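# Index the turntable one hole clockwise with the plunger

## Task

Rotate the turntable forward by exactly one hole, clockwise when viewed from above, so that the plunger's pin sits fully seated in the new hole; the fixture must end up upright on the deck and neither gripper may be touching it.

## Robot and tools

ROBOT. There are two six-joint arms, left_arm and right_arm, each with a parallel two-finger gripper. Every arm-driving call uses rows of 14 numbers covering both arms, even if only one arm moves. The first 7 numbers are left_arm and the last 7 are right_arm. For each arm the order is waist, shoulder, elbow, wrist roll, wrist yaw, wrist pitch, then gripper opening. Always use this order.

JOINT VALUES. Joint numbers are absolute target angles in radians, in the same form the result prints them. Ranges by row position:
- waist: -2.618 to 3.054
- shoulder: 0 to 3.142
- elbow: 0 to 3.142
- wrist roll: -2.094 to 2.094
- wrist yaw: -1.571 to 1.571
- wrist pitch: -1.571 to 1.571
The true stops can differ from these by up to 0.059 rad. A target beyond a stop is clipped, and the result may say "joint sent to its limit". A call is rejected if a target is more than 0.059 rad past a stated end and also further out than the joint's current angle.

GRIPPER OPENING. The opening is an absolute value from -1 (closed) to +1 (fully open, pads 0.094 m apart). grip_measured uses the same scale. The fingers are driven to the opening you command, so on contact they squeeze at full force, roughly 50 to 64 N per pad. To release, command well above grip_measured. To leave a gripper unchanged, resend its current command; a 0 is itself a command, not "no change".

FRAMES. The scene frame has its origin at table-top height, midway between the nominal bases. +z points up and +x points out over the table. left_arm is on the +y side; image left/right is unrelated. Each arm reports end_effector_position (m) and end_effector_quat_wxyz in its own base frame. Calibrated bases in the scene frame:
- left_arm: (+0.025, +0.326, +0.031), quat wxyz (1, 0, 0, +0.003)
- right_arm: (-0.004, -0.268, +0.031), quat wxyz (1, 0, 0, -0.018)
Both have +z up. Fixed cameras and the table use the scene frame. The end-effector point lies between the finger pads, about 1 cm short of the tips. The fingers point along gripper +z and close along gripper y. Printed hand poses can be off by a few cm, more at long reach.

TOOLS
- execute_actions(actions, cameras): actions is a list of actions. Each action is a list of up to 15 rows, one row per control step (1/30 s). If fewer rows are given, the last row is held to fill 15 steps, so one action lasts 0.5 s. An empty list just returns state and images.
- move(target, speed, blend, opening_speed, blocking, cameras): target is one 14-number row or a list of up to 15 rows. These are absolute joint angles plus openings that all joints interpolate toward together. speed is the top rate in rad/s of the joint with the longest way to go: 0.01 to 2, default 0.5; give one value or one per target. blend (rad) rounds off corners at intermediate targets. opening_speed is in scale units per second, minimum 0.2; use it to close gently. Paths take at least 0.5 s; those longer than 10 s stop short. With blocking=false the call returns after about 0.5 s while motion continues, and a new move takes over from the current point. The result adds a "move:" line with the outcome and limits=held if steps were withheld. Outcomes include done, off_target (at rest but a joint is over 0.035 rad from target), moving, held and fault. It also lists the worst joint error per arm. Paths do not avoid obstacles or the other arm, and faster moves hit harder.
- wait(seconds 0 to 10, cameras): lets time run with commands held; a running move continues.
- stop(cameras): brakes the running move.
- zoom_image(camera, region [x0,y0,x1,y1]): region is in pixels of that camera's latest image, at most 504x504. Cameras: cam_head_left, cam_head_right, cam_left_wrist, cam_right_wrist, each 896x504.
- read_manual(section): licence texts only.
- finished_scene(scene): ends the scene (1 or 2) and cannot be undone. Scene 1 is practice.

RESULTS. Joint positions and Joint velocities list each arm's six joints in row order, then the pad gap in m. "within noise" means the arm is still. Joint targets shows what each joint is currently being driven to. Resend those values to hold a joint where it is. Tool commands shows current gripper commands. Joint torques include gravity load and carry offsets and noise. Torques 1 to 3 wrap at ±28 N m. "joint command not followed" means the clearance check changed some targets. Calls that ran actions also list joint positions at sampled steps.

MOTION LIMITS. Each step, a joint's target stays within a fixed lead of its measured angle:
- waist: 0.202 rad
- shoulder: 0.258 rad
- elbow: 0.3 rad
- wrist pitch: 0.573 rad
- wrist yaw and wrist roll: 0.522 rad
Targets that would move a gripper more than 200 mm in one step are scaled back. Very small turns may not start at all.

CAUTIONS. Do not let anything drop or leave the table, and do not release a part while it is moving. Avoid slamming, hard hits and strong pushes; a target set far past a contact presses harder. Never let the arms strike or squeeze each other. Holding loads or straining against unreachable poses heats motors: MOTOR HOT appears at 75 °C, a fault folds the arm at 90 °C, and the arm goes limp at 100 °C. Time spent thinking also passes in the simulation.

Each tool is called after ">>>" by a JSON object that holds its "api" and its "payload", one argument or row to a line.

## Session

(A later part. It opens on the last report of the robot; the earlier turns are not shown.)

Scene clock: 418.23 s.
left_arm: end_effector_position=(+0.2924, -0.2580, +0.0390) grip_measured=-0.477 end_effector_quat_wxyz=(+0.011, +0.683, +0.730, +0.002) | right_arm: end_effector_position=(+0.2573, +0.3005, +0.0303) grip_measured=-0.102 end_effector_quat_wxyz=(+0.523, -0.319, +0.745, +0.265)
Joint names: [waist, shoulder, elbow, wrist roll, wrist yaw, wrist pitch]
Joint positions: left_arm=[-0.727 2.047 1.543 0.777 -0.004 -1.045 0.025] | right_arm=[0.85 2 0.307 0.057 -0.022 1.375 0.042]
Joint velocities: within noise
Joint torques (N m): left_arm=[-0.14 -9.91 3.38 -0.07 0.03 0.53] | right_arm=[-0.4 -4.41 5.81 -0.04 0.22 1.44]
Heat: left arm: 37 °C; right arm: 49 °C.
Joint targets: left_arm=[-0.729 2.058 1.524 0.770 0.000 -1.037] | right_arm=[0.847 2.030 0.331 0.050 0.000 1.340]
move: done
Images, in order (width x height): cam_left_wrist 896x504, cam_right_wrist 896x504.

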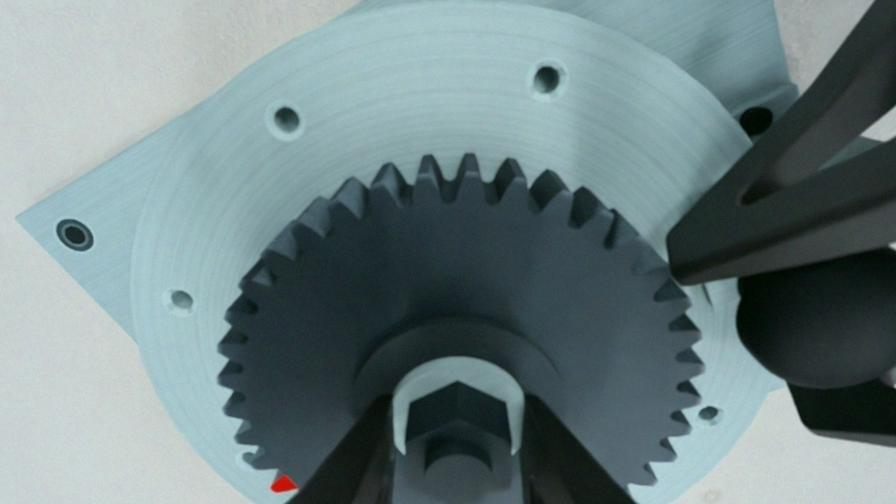

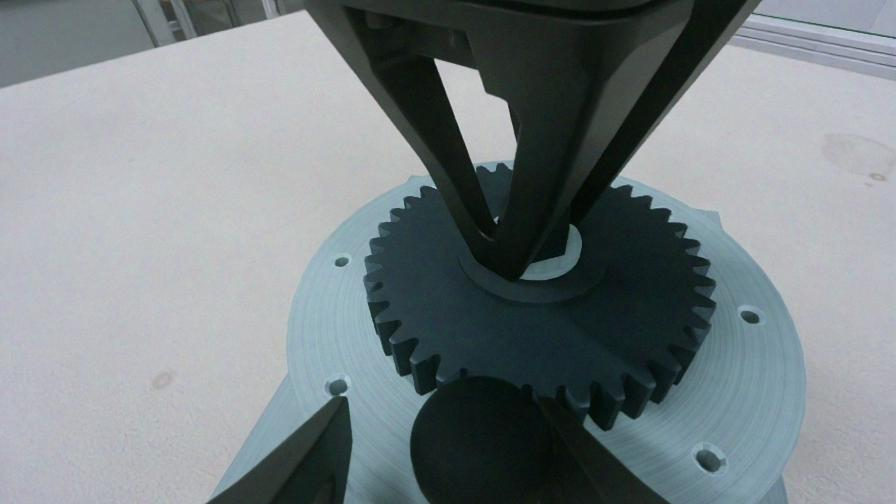

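>>> {"api": "move", "payload": {
  "target": [
    [-0.729,2.058,1.524,0.77,0,-1.037,-0.9,0.86,1.913,0.114,0,0,1.449,0],
    [-0.729,2.058,1.524,0.77,0,-1.037,-0.9,0.865,1.476,0.105,0,0,1.07,0]
  ],
  "speed": 0.5,
  "cameras": ["cam_right_wrist","cam_left_wrist"]
}}

>>> {"api": "zoom_image", "payload": {
  "camera": "cam_right_wrist",
  "region": [300, 200, 600, 460]
}}

Scene clock: 430.77 s.
left_arm: end_effector_position=(+0.2924, -0.2580, +0.0390) grip_measured=-0.477 end_effector_quat_wxyz=(+0.011, +0.683, +0.730, +0.002) | right_arm: end_effector_position=(+0.2237, +0.2613, +0.0824) grip_measured=-0.002 end_effector_quat_wxyz=(+0.541, -0.331, +0.730, +0.254)
Joint names: [waist, shoulder, elbow, wrist roll, wrist yaw, wrist pitch]
Joint positions: left_arm=[-0.727 2.047 1.543 0.777 -0.004 -1.045 0.025] | right_arm=[0.854 1.491 0.117 0.01 -0.011 1.085 0.047]
Joint velocities: within noise
Joint torques (N m): left_arm=[-0.17 -9.95 3.34 -0.07 0.03 0.55] | right_arm=[0.91 -4.86 4.52 -0.08 0.11 1.64]
Heat: left arm: 37 °C; right arm: 47 °C.
Joint targets: left_arm=[-0.729 2.058 1.524 0.770 0.000 -1.037] | right_arm=[0.865 1.476 0.105 0.000 0.000 1.070]
move: done
Images, in order (width x height): cam_left_wrist 896x504, cam_right_wrist 896x504.

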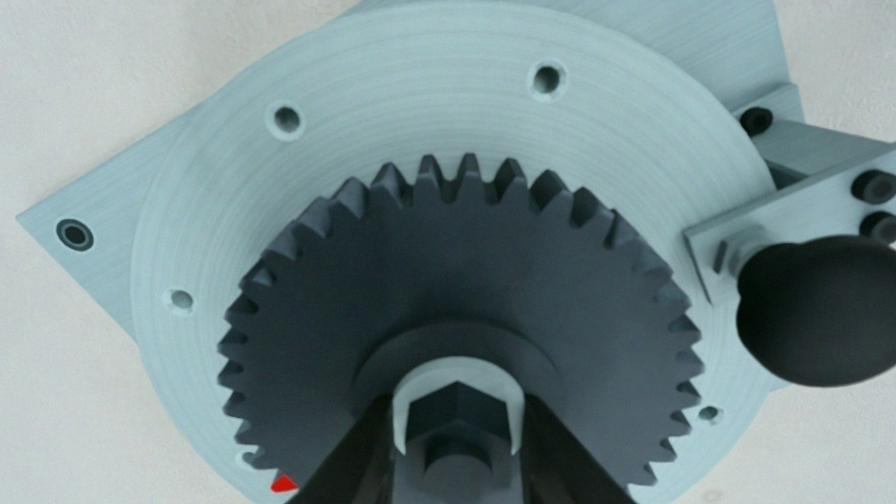

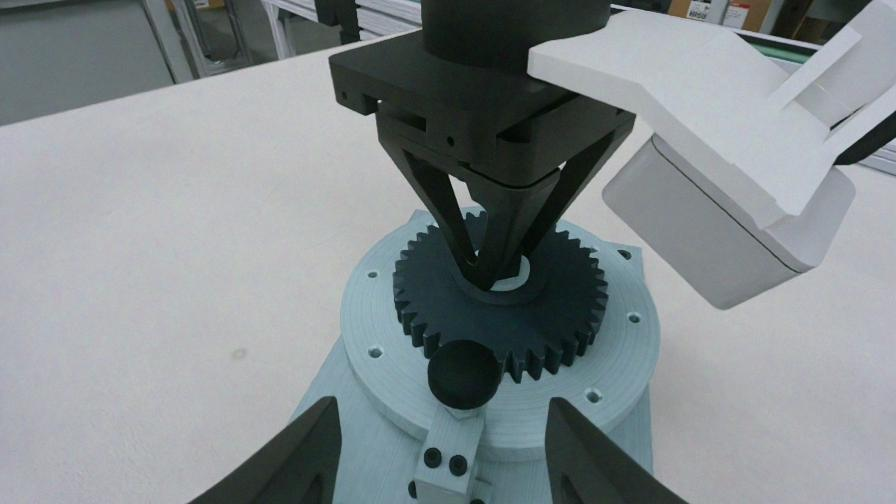

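Scaled by 1.680 from the camera's 896x504 image, which has a finer 1280x720 frame.

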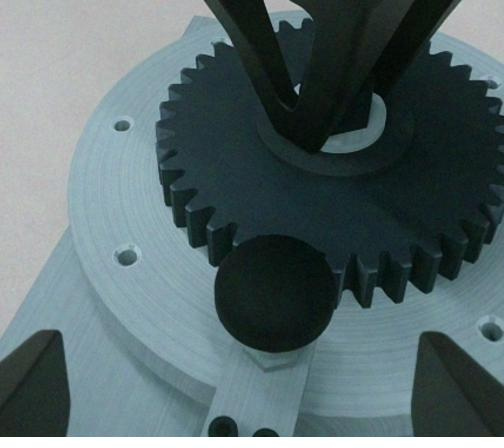

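>>> {"api": "move", "payload": {
  "target": [-0.729,2.058,1.524,0.87,0,-1.037,-0.95,0.865,1.476,0.105,0,0,1.07,0],
  "speed": 0.15,
  "cameras": ["cam_right_wrist","cam_left_wrist"]
}}

>>> {"api": "zoom_image", "payload": {
  "camera": "cam_right_wrist",
  "region": [300, 200, 600, 460]
}}

Scene clock: 447.60 s.
left_arm: end_effector_position=(+0.2926, -0.2581, +0.0390) grip_measured=-0.477 end_effector_quat_wxyz=(+0.011, +0.702, +0.712, +0.003) | right_arm: end_effector_position=(+0.2237, +0.2613, +0.0822) grip_measured=-0.002 end_effector_quat_wxyz=(+0.541, -0.331, +0.730, +0.254)
Joint names: [waist, shoulder, elbow, wrist roll, wrist yaw, wrist pitch]
Joint positions: left_arm=[-0.727 2.047 1.543 0.828 -0.004 -1.044 0.025] | right_arm=[0.854 1.491 0.117 0.01 -0.01 1.084 0.047]
Joint velocities: within noise
Joint torques (N m): left_arm=[-0.17 -9.94 3.36 0.5 0.03 0.54] | right_arm=[0.95 -4.85 4.48 -0.08 0.09 1.62]
Heat: left arm: 37 °C; right arm: 46 °C.
Joint targets: left_arm=[-0.729 2.058 1.524 0.870 0.000 -1.037] | right_arm=[0.865 1.476 0.105 0.000 0.000 1.070]
move: off_target (left_arm); left_arm: the wrist roll is farthest, 0.042 rad from its target
Images, in order (width x height): cam_left_wrist 896x504, cam_right_wrist 896x504.

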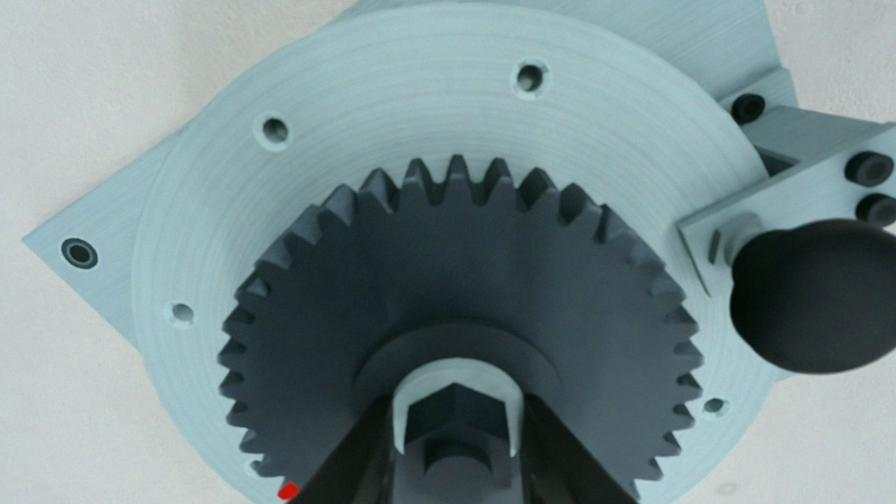

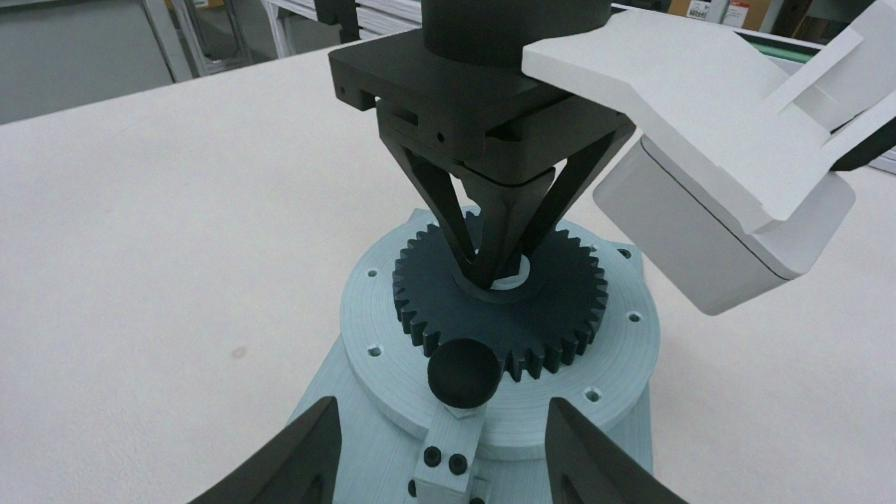

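Scaled by 1.680 from the camera's 896x504 image, which has a finer 1280x720 frame.

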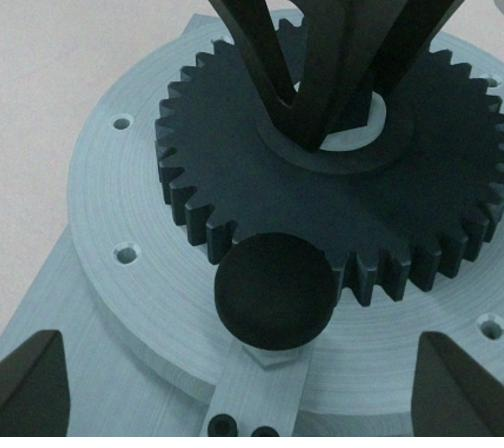

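>>> {"api": "move", "payload": {
  "target": [-0.729,2.058,1.524,0.75,0,-1.037,-0.95,0.865,1.476,0.105,0,0,1.07,0],
  "speed": 0.15,
  "cameras": ["cam_right_wrist","cam_left_wrist"]
}}

>>> {"api": "zoom_image", "payload": {
  "camera": "cam_right_wrist",
  "region": [300, 200, 600, 460]
}}

Scene clock: 461.77 s.
left_arm: end_effector_position=(+0.2926, -0.2581, +0.0390) grip_measured=-0.477 end_effector_quat_wxyz=(+0.011, +0.684, +0.730, +0.002) | right_arm: end_effector_position=(+0.2237, +0.2612, +0.0822) grip_measured=-0.002 end_effector_quat_wxyz=(+0.541, -0.331, +0.730, +0.254)
Joint names: [waist, shoulder, elbow, wrist roll, wrist yaw, wrist pitch]
Joint positions: left_arm=[-0.727 2.047 1.543 0.779 -0.004 -1.044 0.025] | right_arm=[0.854 1.491 0.117 0.01 -0.01 1.084 0.047]
Joint velocities: within noise
Joint torques (N m): left_arm=[-0.13 -9.94 3.36 -0.31 0.02 0.53] | right_arm=[0.9 -4.83 4.49 -0.1 0.09 1.63]
Heat: left arm: 37 °C; right arm: 45 °C.
Joint targets: left_arm=[-0.729 2.058 1.524 0.750 0.000 -1.037] | right_arm=[0.865 1.476 0.105 0.000 0.000 1.070]
move: done
Images, in order (width x height): cam_left_wrist 896x504, cam_right_wrist 896x504.

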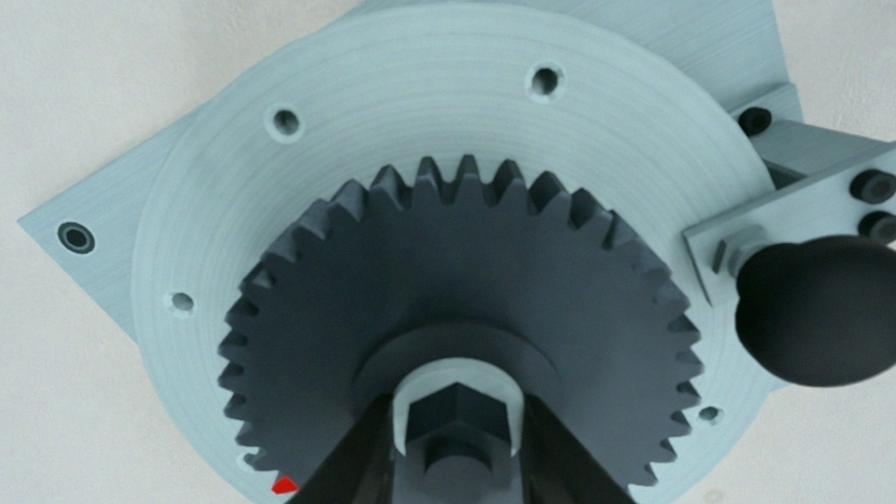

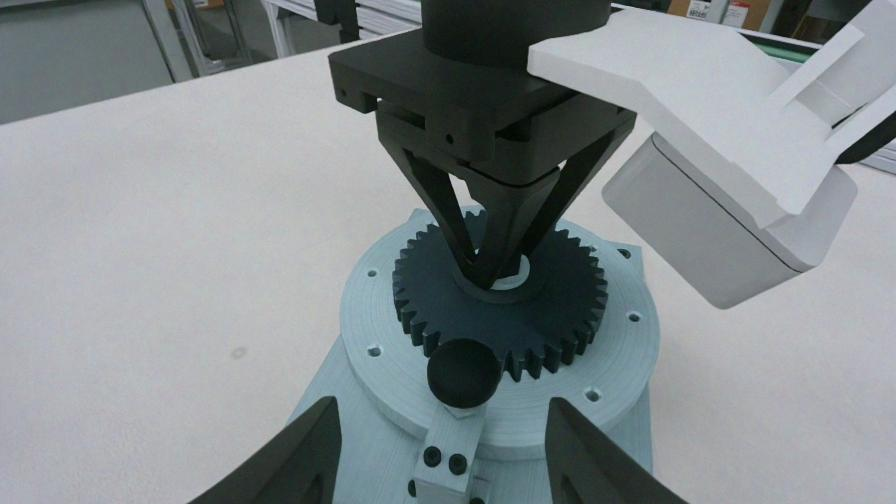

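Scaled by 1.680 from the camera's 896x504 image, which has a finer 1280x720 frame.

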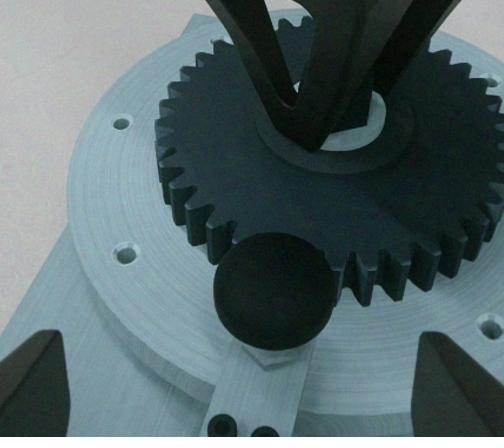

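>>> {"api": "move", "payload": {
  "target": [
    [-0.729,2.058,1.524,0.779,0,-1.037,-0.95,0.838,1.913,0.114,0,0,1.449,0],
    [-0.729,2.058,1.524,0.779,0,-1.037,-0.95,0.835,2.041,0.322,0,0,1.37,0]
  ],
  "speed": 0.4,
  "blend": 0.05,
  "cameras": ["cam_right_wrist"]
}}

>>> {"api": "move", "payload": {
  "target": [-0.729,2.058,1.524,0.779,0,-1.037,-0.95,0.835,2.041,0.322,0,0,1.37,-0.95],
  "speed": 0.4,
  "opening_speed": 0.5,
  "cameras": ["cam_right_wrist"]
}}

Scene clock: 500.20 s.
left_arm: end_effector_position=(+0.2926, -0.2581, +0.0390) grip_measured=-0.477 end_effector_quat_wxyz=(+0.011, +0.684, +0.729, +0.003) | right_arm: end_effector_position=(+0.2609, +0.2972, +0.0282) grip_measured=-0.002 end_effector_quat_wxyz=(+0.533, -0.331, +0.739, +0.246)
Joint names: [waist, shoulder, elbow, wrist roll, wrist yaw, wrist pitch]
Joint positions: left_arm=[-0.727 2.047 1.543 0.78 -0.004 -1.044 0.025] | right_arm=[0.844 2.019 0.307 0.008 -0.009 1.396 0.047]
Joint velocities: within noise
Joint torques (N m): left_arm=[-0.13 -9.94 3.36 0 0.03 0.54] | right_arm=[-0.91 -4.97 4.86 -0.06 0.07 1.52]
Heat: left arm: 37 °C; right arm: 44 °C.
Joint targets: left_arm=[-0.729 2.058 1.524 0.779 0.000 -1.037] | right_arm=[0.835 2.041 0.322 0.000 0.000 1.370]
move: done
Images, in order (width x height): cam_right_wrist 896x504.

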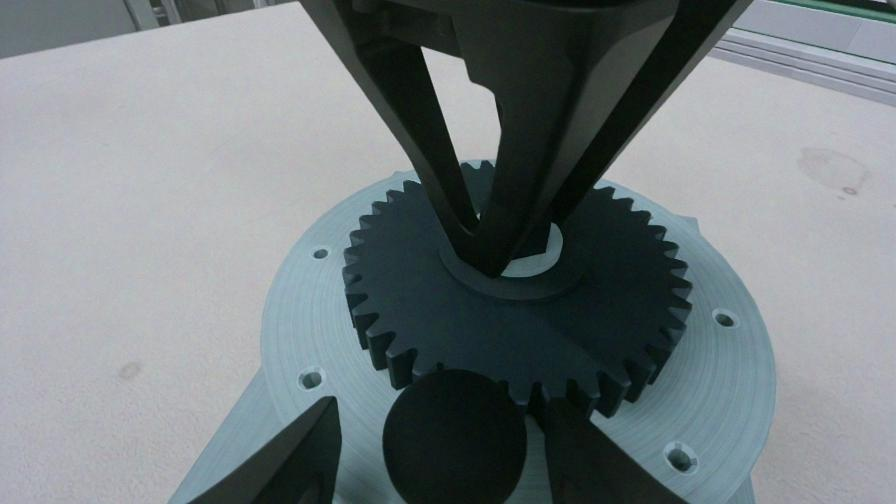

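Scene clock: 502.30 s.
left_arm: end_effector_position=(+0.2932, -0.2575, +0.0391) grip_measured=-0.477 end_effector_quat_wxyz=(+0.012, +0.686, +0.728, +0.005) | right_arm: end_effector_position=(+0.2637, +0.2956, +0.0268) grip_measured=-0.491 end_effector_quat_wxyz=(+0.530, -0.317, +0.747, +0.246)
Joint names: [waist, shoulder, elbow, wrist roll, wrist yaw, wrist pitch]
Joint positions: left_arm=[-0.727 2.047 1.543 0.784 -0.009 -1.043 0.025] | right_arm=[0.842 2.019 0.311 0.036 0.005 1.386 0.024]
Joint velocities: within noise
Joint torques (N m): left_arm=[-0.17 -9.95 3.37 -0.05 0.06 0.54] | right_arm=[-0.81 -5.04 4.42 -0.33 -0.07 1.6]
Heat: left arm: 37 °C; right arm: 44 °C.
Joint targets: left_arm=[-0.729 2.058 1.524 0.779 0.000 -1.037] | right_arm=[0.835 2.041 0.322 0.000 0.000 1.370]
move: off_target (right_arm); right_arm: the wrist roll is farthest, 0.036 rad from its target
Images, in order (width x height): cam_right_wrist 896x504.

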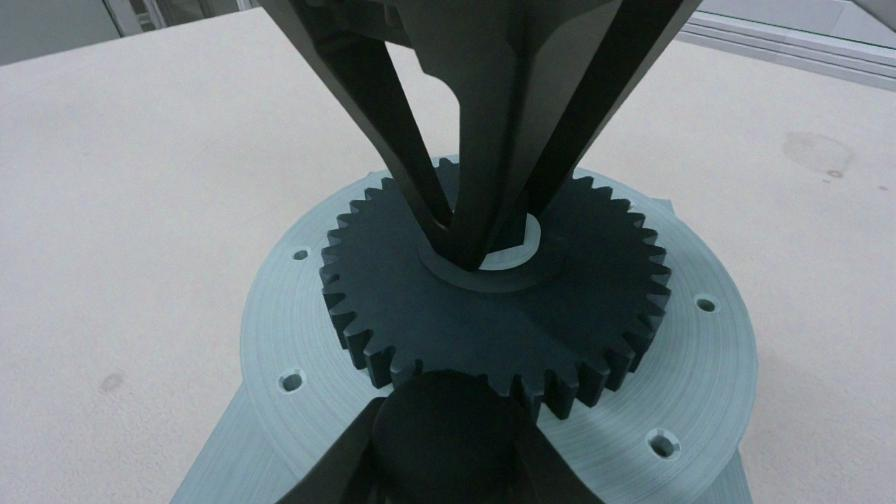

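>>> {"api": "move", "payload": {
  "target": [
    [-0.729,2.058,1.524,0.779,0,-1.037,-0.95,0.835,1.85,0.331,0,0,1.46,-0.95],
    [-0.729,2.058,1.524,0.85,0,-1.037,-0.95,0.835,1.85,0.331,0,0,1.46,-0.95]
  ],
  "speed": 0.3,
  "cameras": ["cam_right_wrist","cam_left_wrist"]
}}

Scene clock: 511.77 s.
left_arm: end_effector_position=(+0.2923, -0.2586, +0.0390) grip_measured=-0.477 end_effector_quat_wxyz=(+0.012, +0.696, +0.718, +0.001) | right_arm: end_effector_position=(+0.2624, +0.2933, +0.0291) grip_measured=-0.494 end_effector_quat_wxyz=(+0.516, -0.324, +0.757, +0.236)
Joint names: [waist, shoulder, elbow, wrist roll, wrist yaw, wrist pitch]
Joint positions: left_arm=[-0.727 2.047 1.543 0.811 -0.001 -1.043 0.025] | right_arm=[0.842 1.933 0.313 0.029 0.008 1.256 0.024]
Joint velocities: within noise
Joint torques (N m): left_arm=[-0.14 -9.95 3.37 0.45 0 0.53] | right_arm=[-0.72 -13.19 5.72 -0.26 -0.1 3.59]
Heat: left arm: 37 °C; right arm: 46 °C.
Joint targets: left_arm=[-0.729 2.058 1.524 0.850 0.000 -1.037] | right_arm=[0.835 1.850 0.331 0.000 0.000 1.460]
move: off_target (left_arm, right_arm); left_arm: the wrist roll is farthest, 0.039 rad from its target; right_arm: the wrist pitch is farthest, 0.204 rad from its target
Images, in order (width x height): cam_left_wrist 896x504, cam_right_wrist 896x504.

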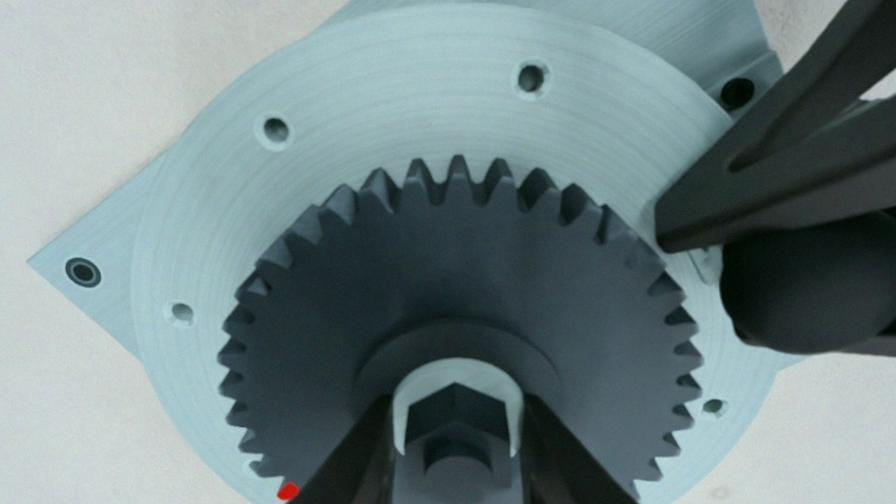

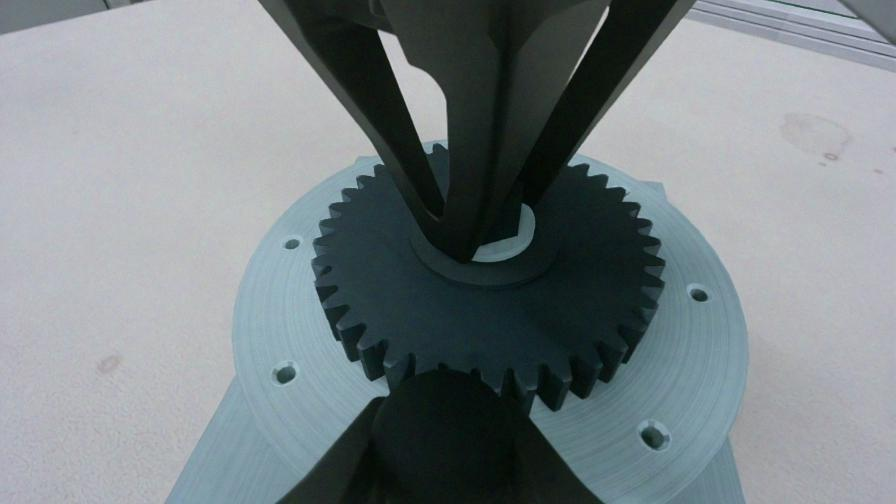

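>>> {"api": "move", "payload": {
  "target": [
    [-0.729,2.058,1.524,0.85,0,-1.037,-0.95,0.84,1.79,0.331,0,0,1.5,-0.95]
  ],
  "speed": 0.3,
  "cameras": ["cam_right_wrist","cam_left_wrist"]
}}

Scene clock: 530.60 s.
left_arm: end_effector_position=(+0.2917, -0.2592, +0.0390) grip_measured=-0.477 end_effector_quat_wxyz=(+0.012, +0.704, +0.710, -0.001) | right_arm: end_effector_position=(+0.2616, +0.2924, +0.0321) grip_measured=-0.496 end_effector_quat_wxyz=(+0.513, -0.329, +0.758, +0.232)
Joint names: [waist, shoulder, elbow, wrist roll, wrist yaw, wrist pitch]
Joint positions: left_arm=[-0.727 2.047 1.543 0.835 0.004 -1.043 0.025] | right_arm=[0.842 1.895 0.312 0.019 0.008 1.208 0.024]
Joint velocities: within noise
Joint torques (N m): left_arm=[-0.17 -9.91 3.41 0.19 -0.04 0.53] | right_arm=[-0.2 -14.78 6.02 -0.16 -0.09 4.37]
Heat: left arm: 37 °C; right arm: 58 °C.
Joint targets: left_arm=[-0.729 2.058 1.524 0.850 0.000 -1.037] | right_arm=[0.840 1.790 0.331 0.000 0.000 1.500]
move: off_target (right_arm); right_arm: the wrist pitch is farthest, 0.292 rad from its target
Images, in order (width x height): cam_left_wrist 896x504, cam_right_wrist 896x504.

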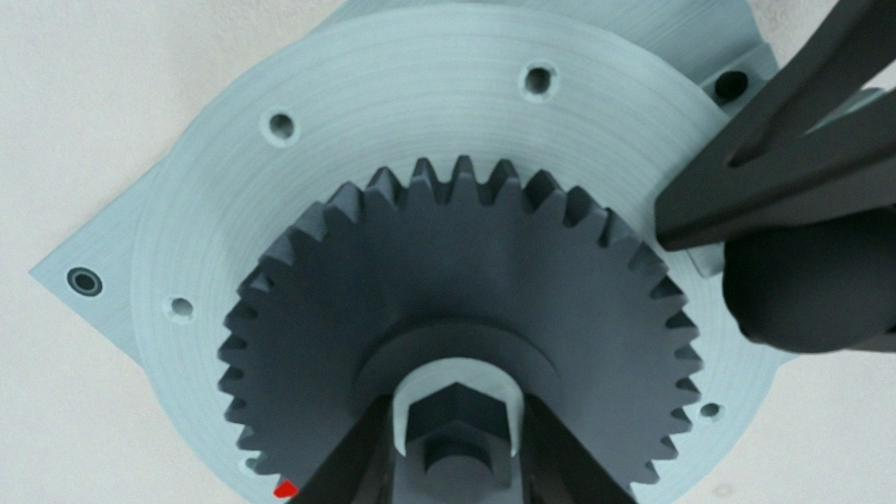

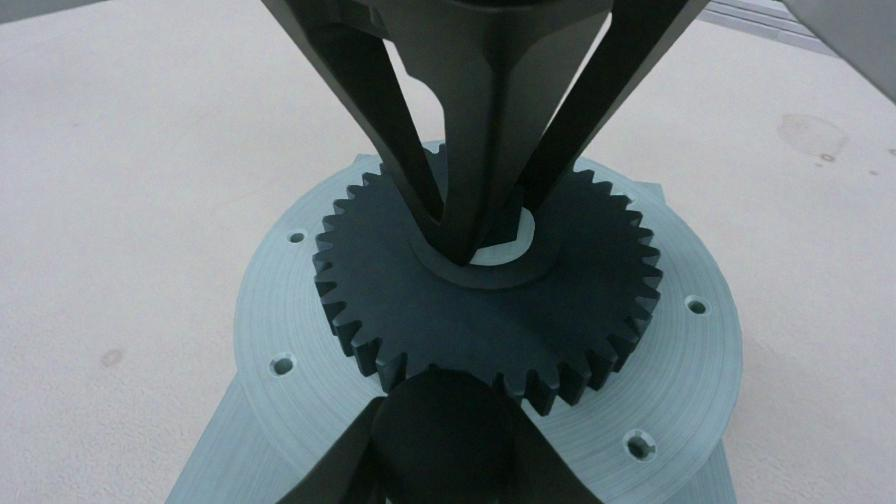

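>>> {"api": "move", "payload": {
  "target": [
    [-0.729,2.058,1.524,0.795,0,-1.037,-0.95,0.84,1.79,0.331,0,0,1.5,-0.95],
    [-0.729,2.058,1.524,0.795,0,-1.037,-0.95,0.84,1.9,0.331,0,0,1.38,-0.95],
    [-0.729,2.058,1.524,0.795,0,-1.037,-0.95,0.84,2.02,0.33,0,0,1.36,-0.95]
  ],
  "speed": 0.3,
  "blend": [0,0.05,0],
  "cameras": ["cam_right_wrist","cam_left_wrist"]
}}

Scene clock: 544.20 s.
left_arm: end_effector_position=(+0.2919, -0.2589, +0.0390) grip_measured=-0.477 end_effector_quat_wxyz=(+0.012, +0.695, +0.719, +0.000) | right_arm: end_effector_position=(+0.2627, +0.2936, +0.0281) grip_measured=-0.496 end_effector_quat_wxyz=(+0.529, -0.322, +0.747, +0.240)
Joint names: [waist, shoulder, elbow, wrist roll, wrist yaw, wrist pitch]
Joint positions: left_arm=[-0.727 2.047 1.543 0.81 0.002 -1.043 0.025] | right_arm=[0.842 1.996 0.304 0.022 0.008 1.362 0.024]
Joint velocities: within noise
Joint torques (N m): left_arm=[-0.18 -9.96 3.37 -0.14 -0.01 0.53] | right_arm=[-0.25 -4.72 6.04 -0.21 -0.1 1.72]
Heat: left arm: 37 °C; right arm: 70 °C.
Joint targets: left_arm=[-0.729 2.058 1.524 0.795 0.000 -1.037] | right_arm=[0.840 2.020 0.330 0.000 0.000 1.360]
move: done
Images, in order (width x height): cam_left_wrist 896x504, cam_right_wrist 896x504.

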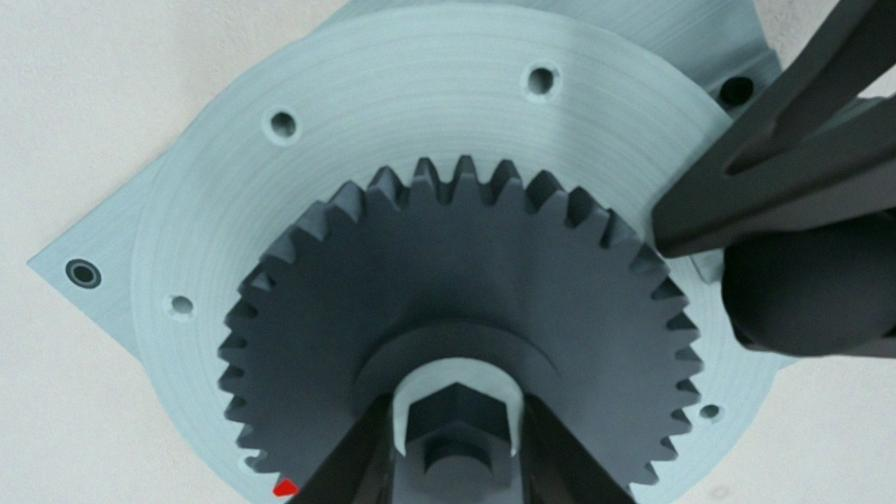

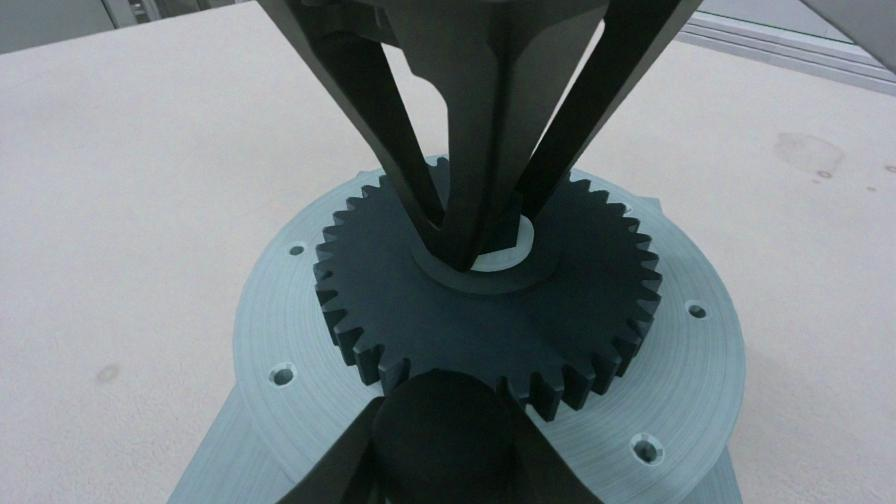

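>>> {"api": "move", "payload": {
  "target": [
    [-0.729,2.058,1.524,0.795,0,-1.037,-0.95,0.840,2.020,0.330,0,0,1.360,-0.1],
    [-0.729,2.058,1.524,0.795,0,-1.037,-0.95,0.86,1.913,0.114,0,0,1.449,-0.1],
    [-0.729,2.058,1.524,0.795,0,-1.037,-0.95,0.865,1.476,0.105,0,0,1.07,0]
  ],
  "opening_speed": 0.5,
  "cameras": ["cam_right_wrist"]
}}

>>> {"api": "zoom_image", "payload": {
  "camera": "cam_right_wrist",
  "region": [300, 200, 600, 460]
}}

Scene clock: 588.17 s.
left_arm: end_effector_position=(+0.2919, -0.2589, +0.0390) grip_measured=-0.477 end_effector_quat_wxyz=(+0.012, +0.695, +0.719, +0.000) | right_arm: end_effector_position=(+0.2231, +0.2617, +0.0822) grip_measured=-0.002 end_effector_quat_wxyz=(+0.541, -0.333, +0.729, +0.254)
Joint names: [waist, shoulder, elbow, wrist roll, wrist yaw, wrist pitch]
Joint positions: left_arm=[-0.727 2.047 1.543 0.809 0.002 -1.043 0.025] | right_arm=[0.856 1.491 0.117 0.008 -0.011 1.084 0.047]
Joint velocities: within noise
Joint torques (N m): left_arm=[-0.17 -9.92 3.38 -0.14 -0.03 0.53] | right_arm=[0.75 -4.83 4.46 -0.07 0.09 1.63]
Heat: left arm: 38 °C; right arm: 52 °C.
Joint targets: left_arm=[-0.729 2.058 1.524 0.795 0.000 -1.037] | right_arm=[0.865 1.476 0.105 0.000 0.000 1.070]
move: done
Images, in order (width x height): cam_right_wrist 896x504.

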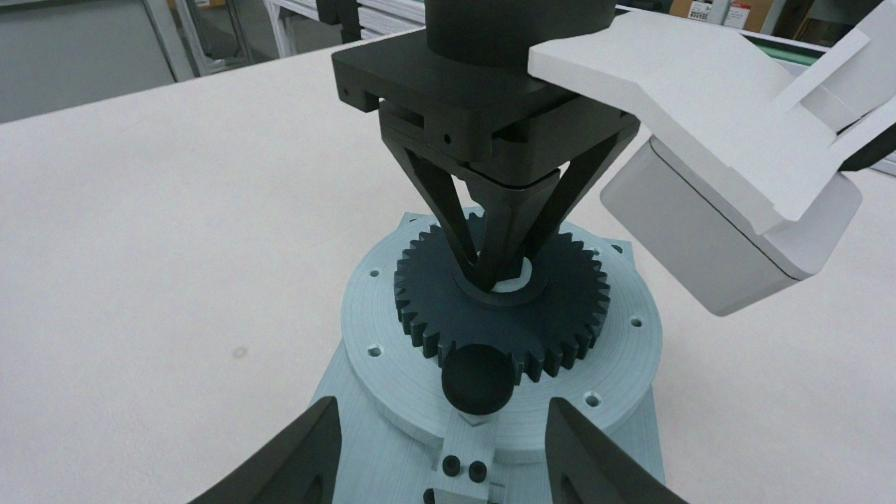

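Scaled by 1.680 from the camera's 896x504 image, which has a finer 1280x720 frame.

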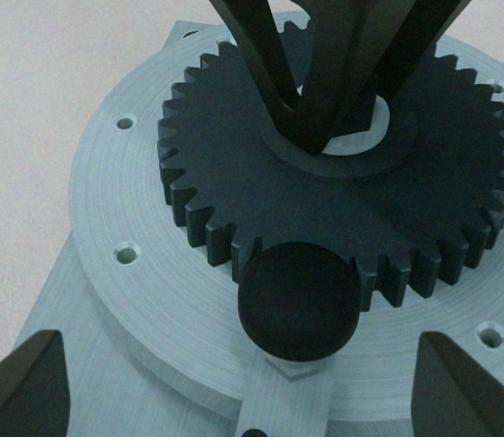

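>>> {"api": "move", "payload": {
  "target": [
    [-0.729,2.058,1.524,0.84,0,-1.037,-0.95,0.865,1.476,0.105,0,0,1.07,0],
    [-0.729,2.058,1.524,0.68,0,-1.037,-0.95,0.865,1.476,0.105,0,0,1.07,0]
  ],
  "speed": 0.15,
  "cameras": ["cam_right_wrist"]
}}

>>> {"api": "zoom_image", "payload": {
  "camera": "cam_right_wrist",
  "region": [300, 200, 600, 460]
}}

Scene clock: 603.63 s.
left_arm: end_effector_position=(+0.2921, -0.2581, +0.0390) grip_measured=-0.477 end_effector_quat_wxyz=(+0.011, +0.661, +0.750, +0.001) | right_arm: end_effector_position=(+0.2232, +0.2617, +0.0822) grip_measured=-0.002 end_effector_quat_wxyz=(+0.541, -0.333, +0.730, +0.254)
Joint names: [waist, shoulder, elbow, wrist roll, wrist yaw, wrist pitch]
Joint positions: left_arm=[-0.727 2.047 1.543 0.718 -0.003 -1.045 0.025] | right_arm=[0.856 1.491 0.117 0.008 -0.01 1.084 0.047]
Joint velocities: within noise
Joint torques (N m): left_arm=[-0.14 -9.95 3.4 -0.41 0.02 0.54] | right_arm=[0.79 -4.86 4.49 -0.06 0.09 1.64]
Heat: left arm: 38 °C; right arm: 49 °C.
Joint targets: left_arm=[-0.729 2.058 1.524 0.680 0.000 -1.037] | right_arm=[0.865 1.476 0.105 0.000 0.000 1.070]
move: off_target (left_arm); left_arm: the wrist roll is farthest, 0.038 rad from its target
Images, in order (width x height): cam_right_wrist 896x504.

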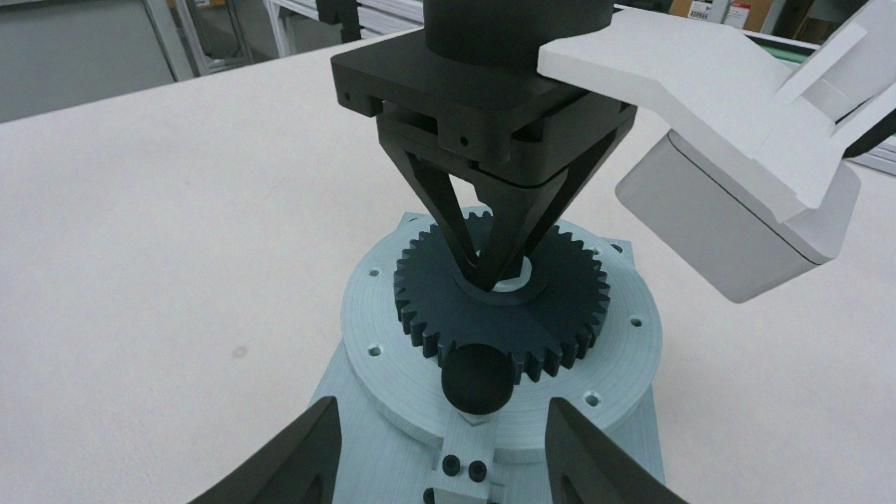

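Scaled by 1.680 from the camera's 896x504 image, which has a finer 1280x720 frame.

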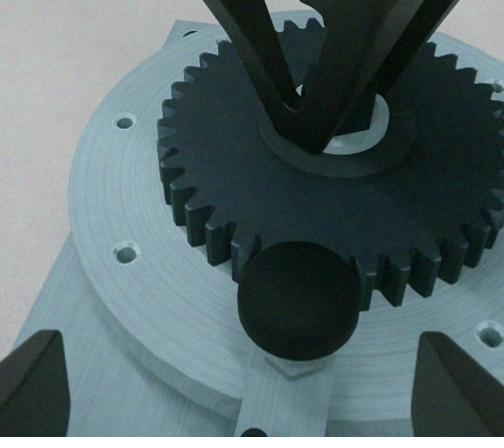

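>>> {"api": "move", "payload": {
  "target": [
    [-0.729,2.058,1.524,0.68,0,-1.037,-0.95,0.86,1.913,0.114,0,0,1.449,0],
    [-0.729,2.058,1.524,0.68,0,-1.037,-0.95,0.842,2.041,0.332,0,0,1.359,0],
    [-0.729,2.058,1.524,0.68,0,-1.037,-0.95,0.842,2.041,0.332,0,0,1.359,-0.95],
    [-0.729,2.058,1.524,0.68,0,-1.037,-0.95,0.842,1.79,0.331,0,0,1.53,-0.95],
    [-0.729,2.058,1.524,0.665,0,-1.037,-0.95,0.842,1.79,0.331,0,0,1.53,-0.95],
    [-0.729,2.058,1.524,0.665,0,-1.037,-0.95,0.842,2.02,0.331,0,0,1.36,-0.95],
    [-0.729,2.058,1.524,0.665,0,-1.037,-0.95,0.842,2.02,0.331,0,0,1.36,-0.1],
    [-0.729,2.058,1.524,0.665,0,-1.037,-0.95,0.86,1.913,0.114,0,0,1.449,-0.1]
  ],
  "opening_speed": 0.6,
  "cameras": ["cam_right_wrist"]
}}

>>> {"api": "move", "payload": {
  "target": [-0.729,2.058,1.524,0.665,0,-1.037,-0.95,0.865,1.476,0.105,0,0,1.07,0],
  "cameras": ["cam_right_wrist"]
}}

>>> {"api": "zoom_image", "payload": {
  "camera": "cam_right_wrist",
  "region": [300, 200, 600, 460]
}}

Scene clock: 654.70 s.
left_arm: end_effector_position=(+0.2911, -0.2588, +0.0390) grip_measured=-0.477 end_effector_quat_wxyz=(+0.010, +0.647, +0.763, +0.000) | right_arm: end_effector_position=(+0.2248, +0.2606, +0.0231) grip_measured=-0.102 end_effector_quat_wxyz=(+0.512, -0.341, +0.752, +0.238)
Joint names: [waist, shoulder, elbow, wrist roll, wrist yaw, wrist pitch]
Joint positions: left_arm=[-0.73 2.047 1.543 0.677 -0.001 -1.046 0.025] | right_arm=[0.851 1.933 0.118 0.007 -0.009 1.445 0.042]
Joint velocities: within noise
Joint torques (N m): left_arm=[0.05 -9.94 3.4 -0.13 -0.01 0.56] | right_arm=[0.76 -6.97 2.32 -0.06 0.07 1.77]
Heat: left arm: 38 °C; right arm: 48 °C.
Joint targets: left_arm=[-0.729 2.058 1.524 0.665 0.000 -1.037] | right_arm=[0.860 1.913 0.114 0.000 0.000 1.449]
move: done
Images, in order (width x height): cam_right_wrist 896x504.

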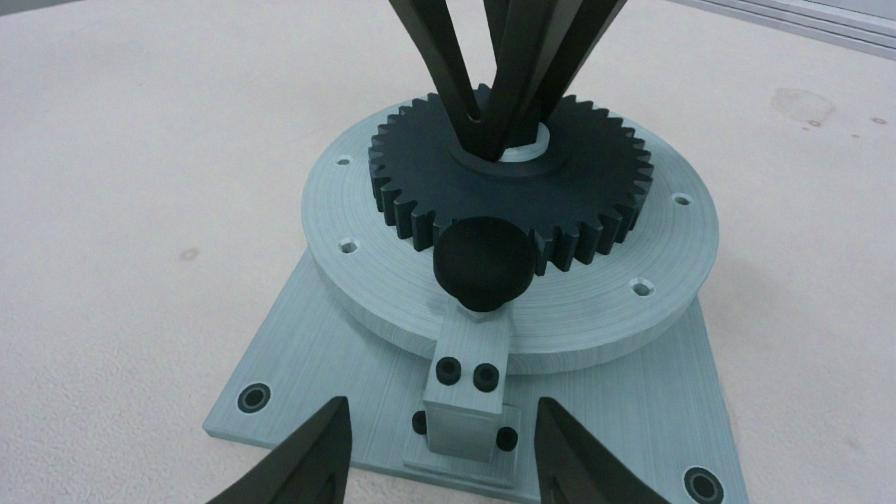

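Scene clock: 656.33 s.
left_arm: end_effector_position=(+0.2911, -0.2588, +0.0390) grip_measured=-0.477 end_effector_quat_wxyz=(+0.010, +0.647, +0.763, +0.000) | right_arm: end_effector_position=(+0.2228, +0.2609, +0.0814) grip_measured=-0.002 end_effector_quat_wxyz=(+0.540, -0.333, +0.730, +0.253)
Joint names: [waist, shoulder, elbow, wrist roll, wrist yaw, wrist pitch]
Joint positions: left_arm=[-0.73 2.047 1.543 0.677 -0.001 -1.046 0.025] | right_arm=[0.856 1.491 0.114 0.007 -0.009 1.085 0.047]
Joint velocities: within noise
Joint torques (N m): left_arm=[0.06 -9.96 3.34 -0.13 0.01 0.56] | right_arm=[0.76 -4.86 4.74 -0.05 0.08 1.61]
Heat: left arm: 38 °C; right arm: 48 °C.
Joint targets: left_arm=[-0.729 2.058 1.524 0.665 0.000 -1.037] | right_arm=[0.865 1.476 0.105 0.000 0.000 1.070]
move: done
Images, in order (width x height): cam_right_wrist 896x504.

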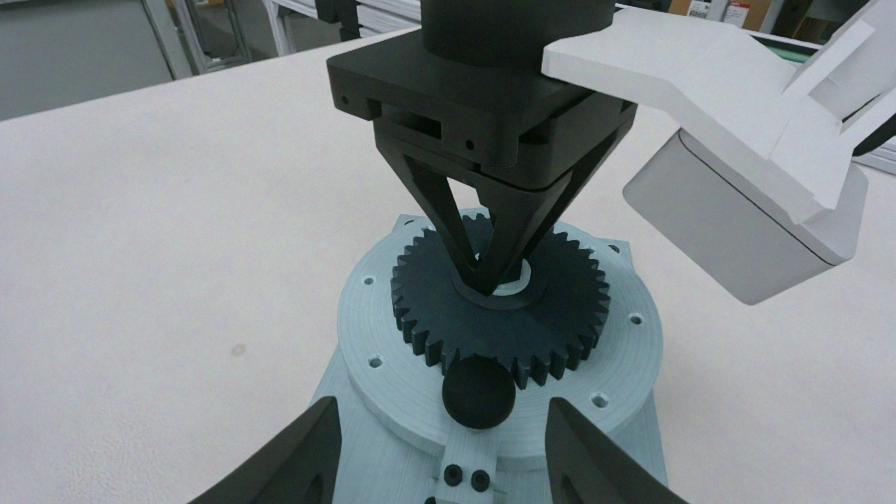

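Scaled by 1.680 from the camera's 896x504 image, which has a finer 1280x720 frame.

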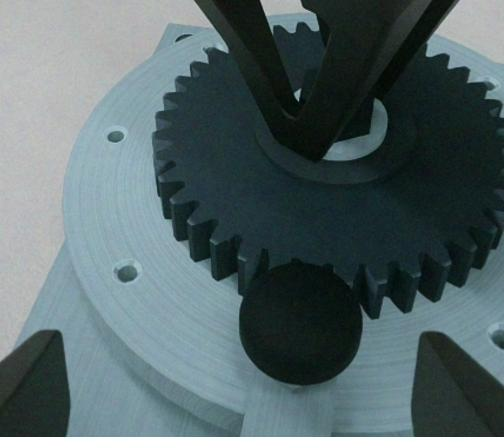

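>>> {"api": "move", "payload": {
  "target": [
    [-0.729,2.058,1.524,0.665,0,-1.037,0,0.865,1.476,0.105,0,0,1.07,0],
    [-0.723,2.034,1.77,0.665,0,-1.3065,0,0.865,1.476,0.105,0,0,1.07,0]
  ],
  "opening_speed": 0.5,
  "cameras": ["cam_right_wrist"]
}}

>>> {"api": "finished_scene", "payload": {
  "scene": 1
}}

Scene clock: 665.67 s.
left_arm: end_effector_position=(+0.2905, -0.2575, +0.0896) grip_measured=-0.002 end_effector_quat_wxyz=(-0.009, +0.646, +0.764, +0.002) | right_arm: end_effector_position=(+0.2227, +0.2608, +0.0811) grip_measured=-0.002 end_effector_quat_wxyz=(+0.540, -0.333, +0.730, +0.253)
Joint names: [waist, shoulder, elbow, wrist roll, wrist yaw, wrist pitch]
Joint positions: left_arm=[-0.73 2.047 1.747 0.674 -0.004 -1.288 0.047] | right_arm=[0.856 1.491 0.114 0.007 -0.009 1.084 0.047]
Joint velocities: within noise
Joint torques (N m): left_arm=[0.53 -12.27 6.71 -0.09 0.02 0.19] | right_arm=[0.77 -4.82 4.72 -0.07 0.08 1.63]
Heat: left arm: 38 °C; right arm: 47 °C.
Joint targets: left_arm=[-0.723 2.034 1.770 0.665 0.000 -1.306] | right_arm=[0.865 1.476 0.105 0.000 0.000 1.070]
move: done
Images, in order (width x height): cam_right_wrist 896x504.

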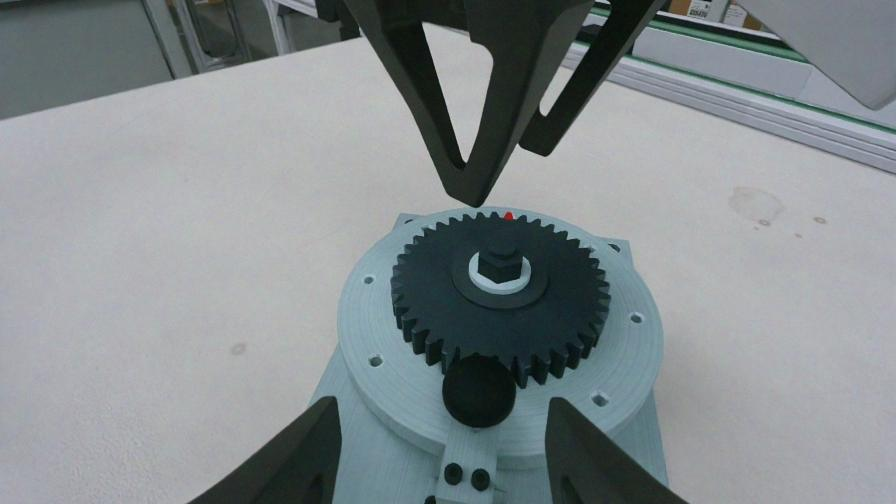

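The scene is finished: the task was done.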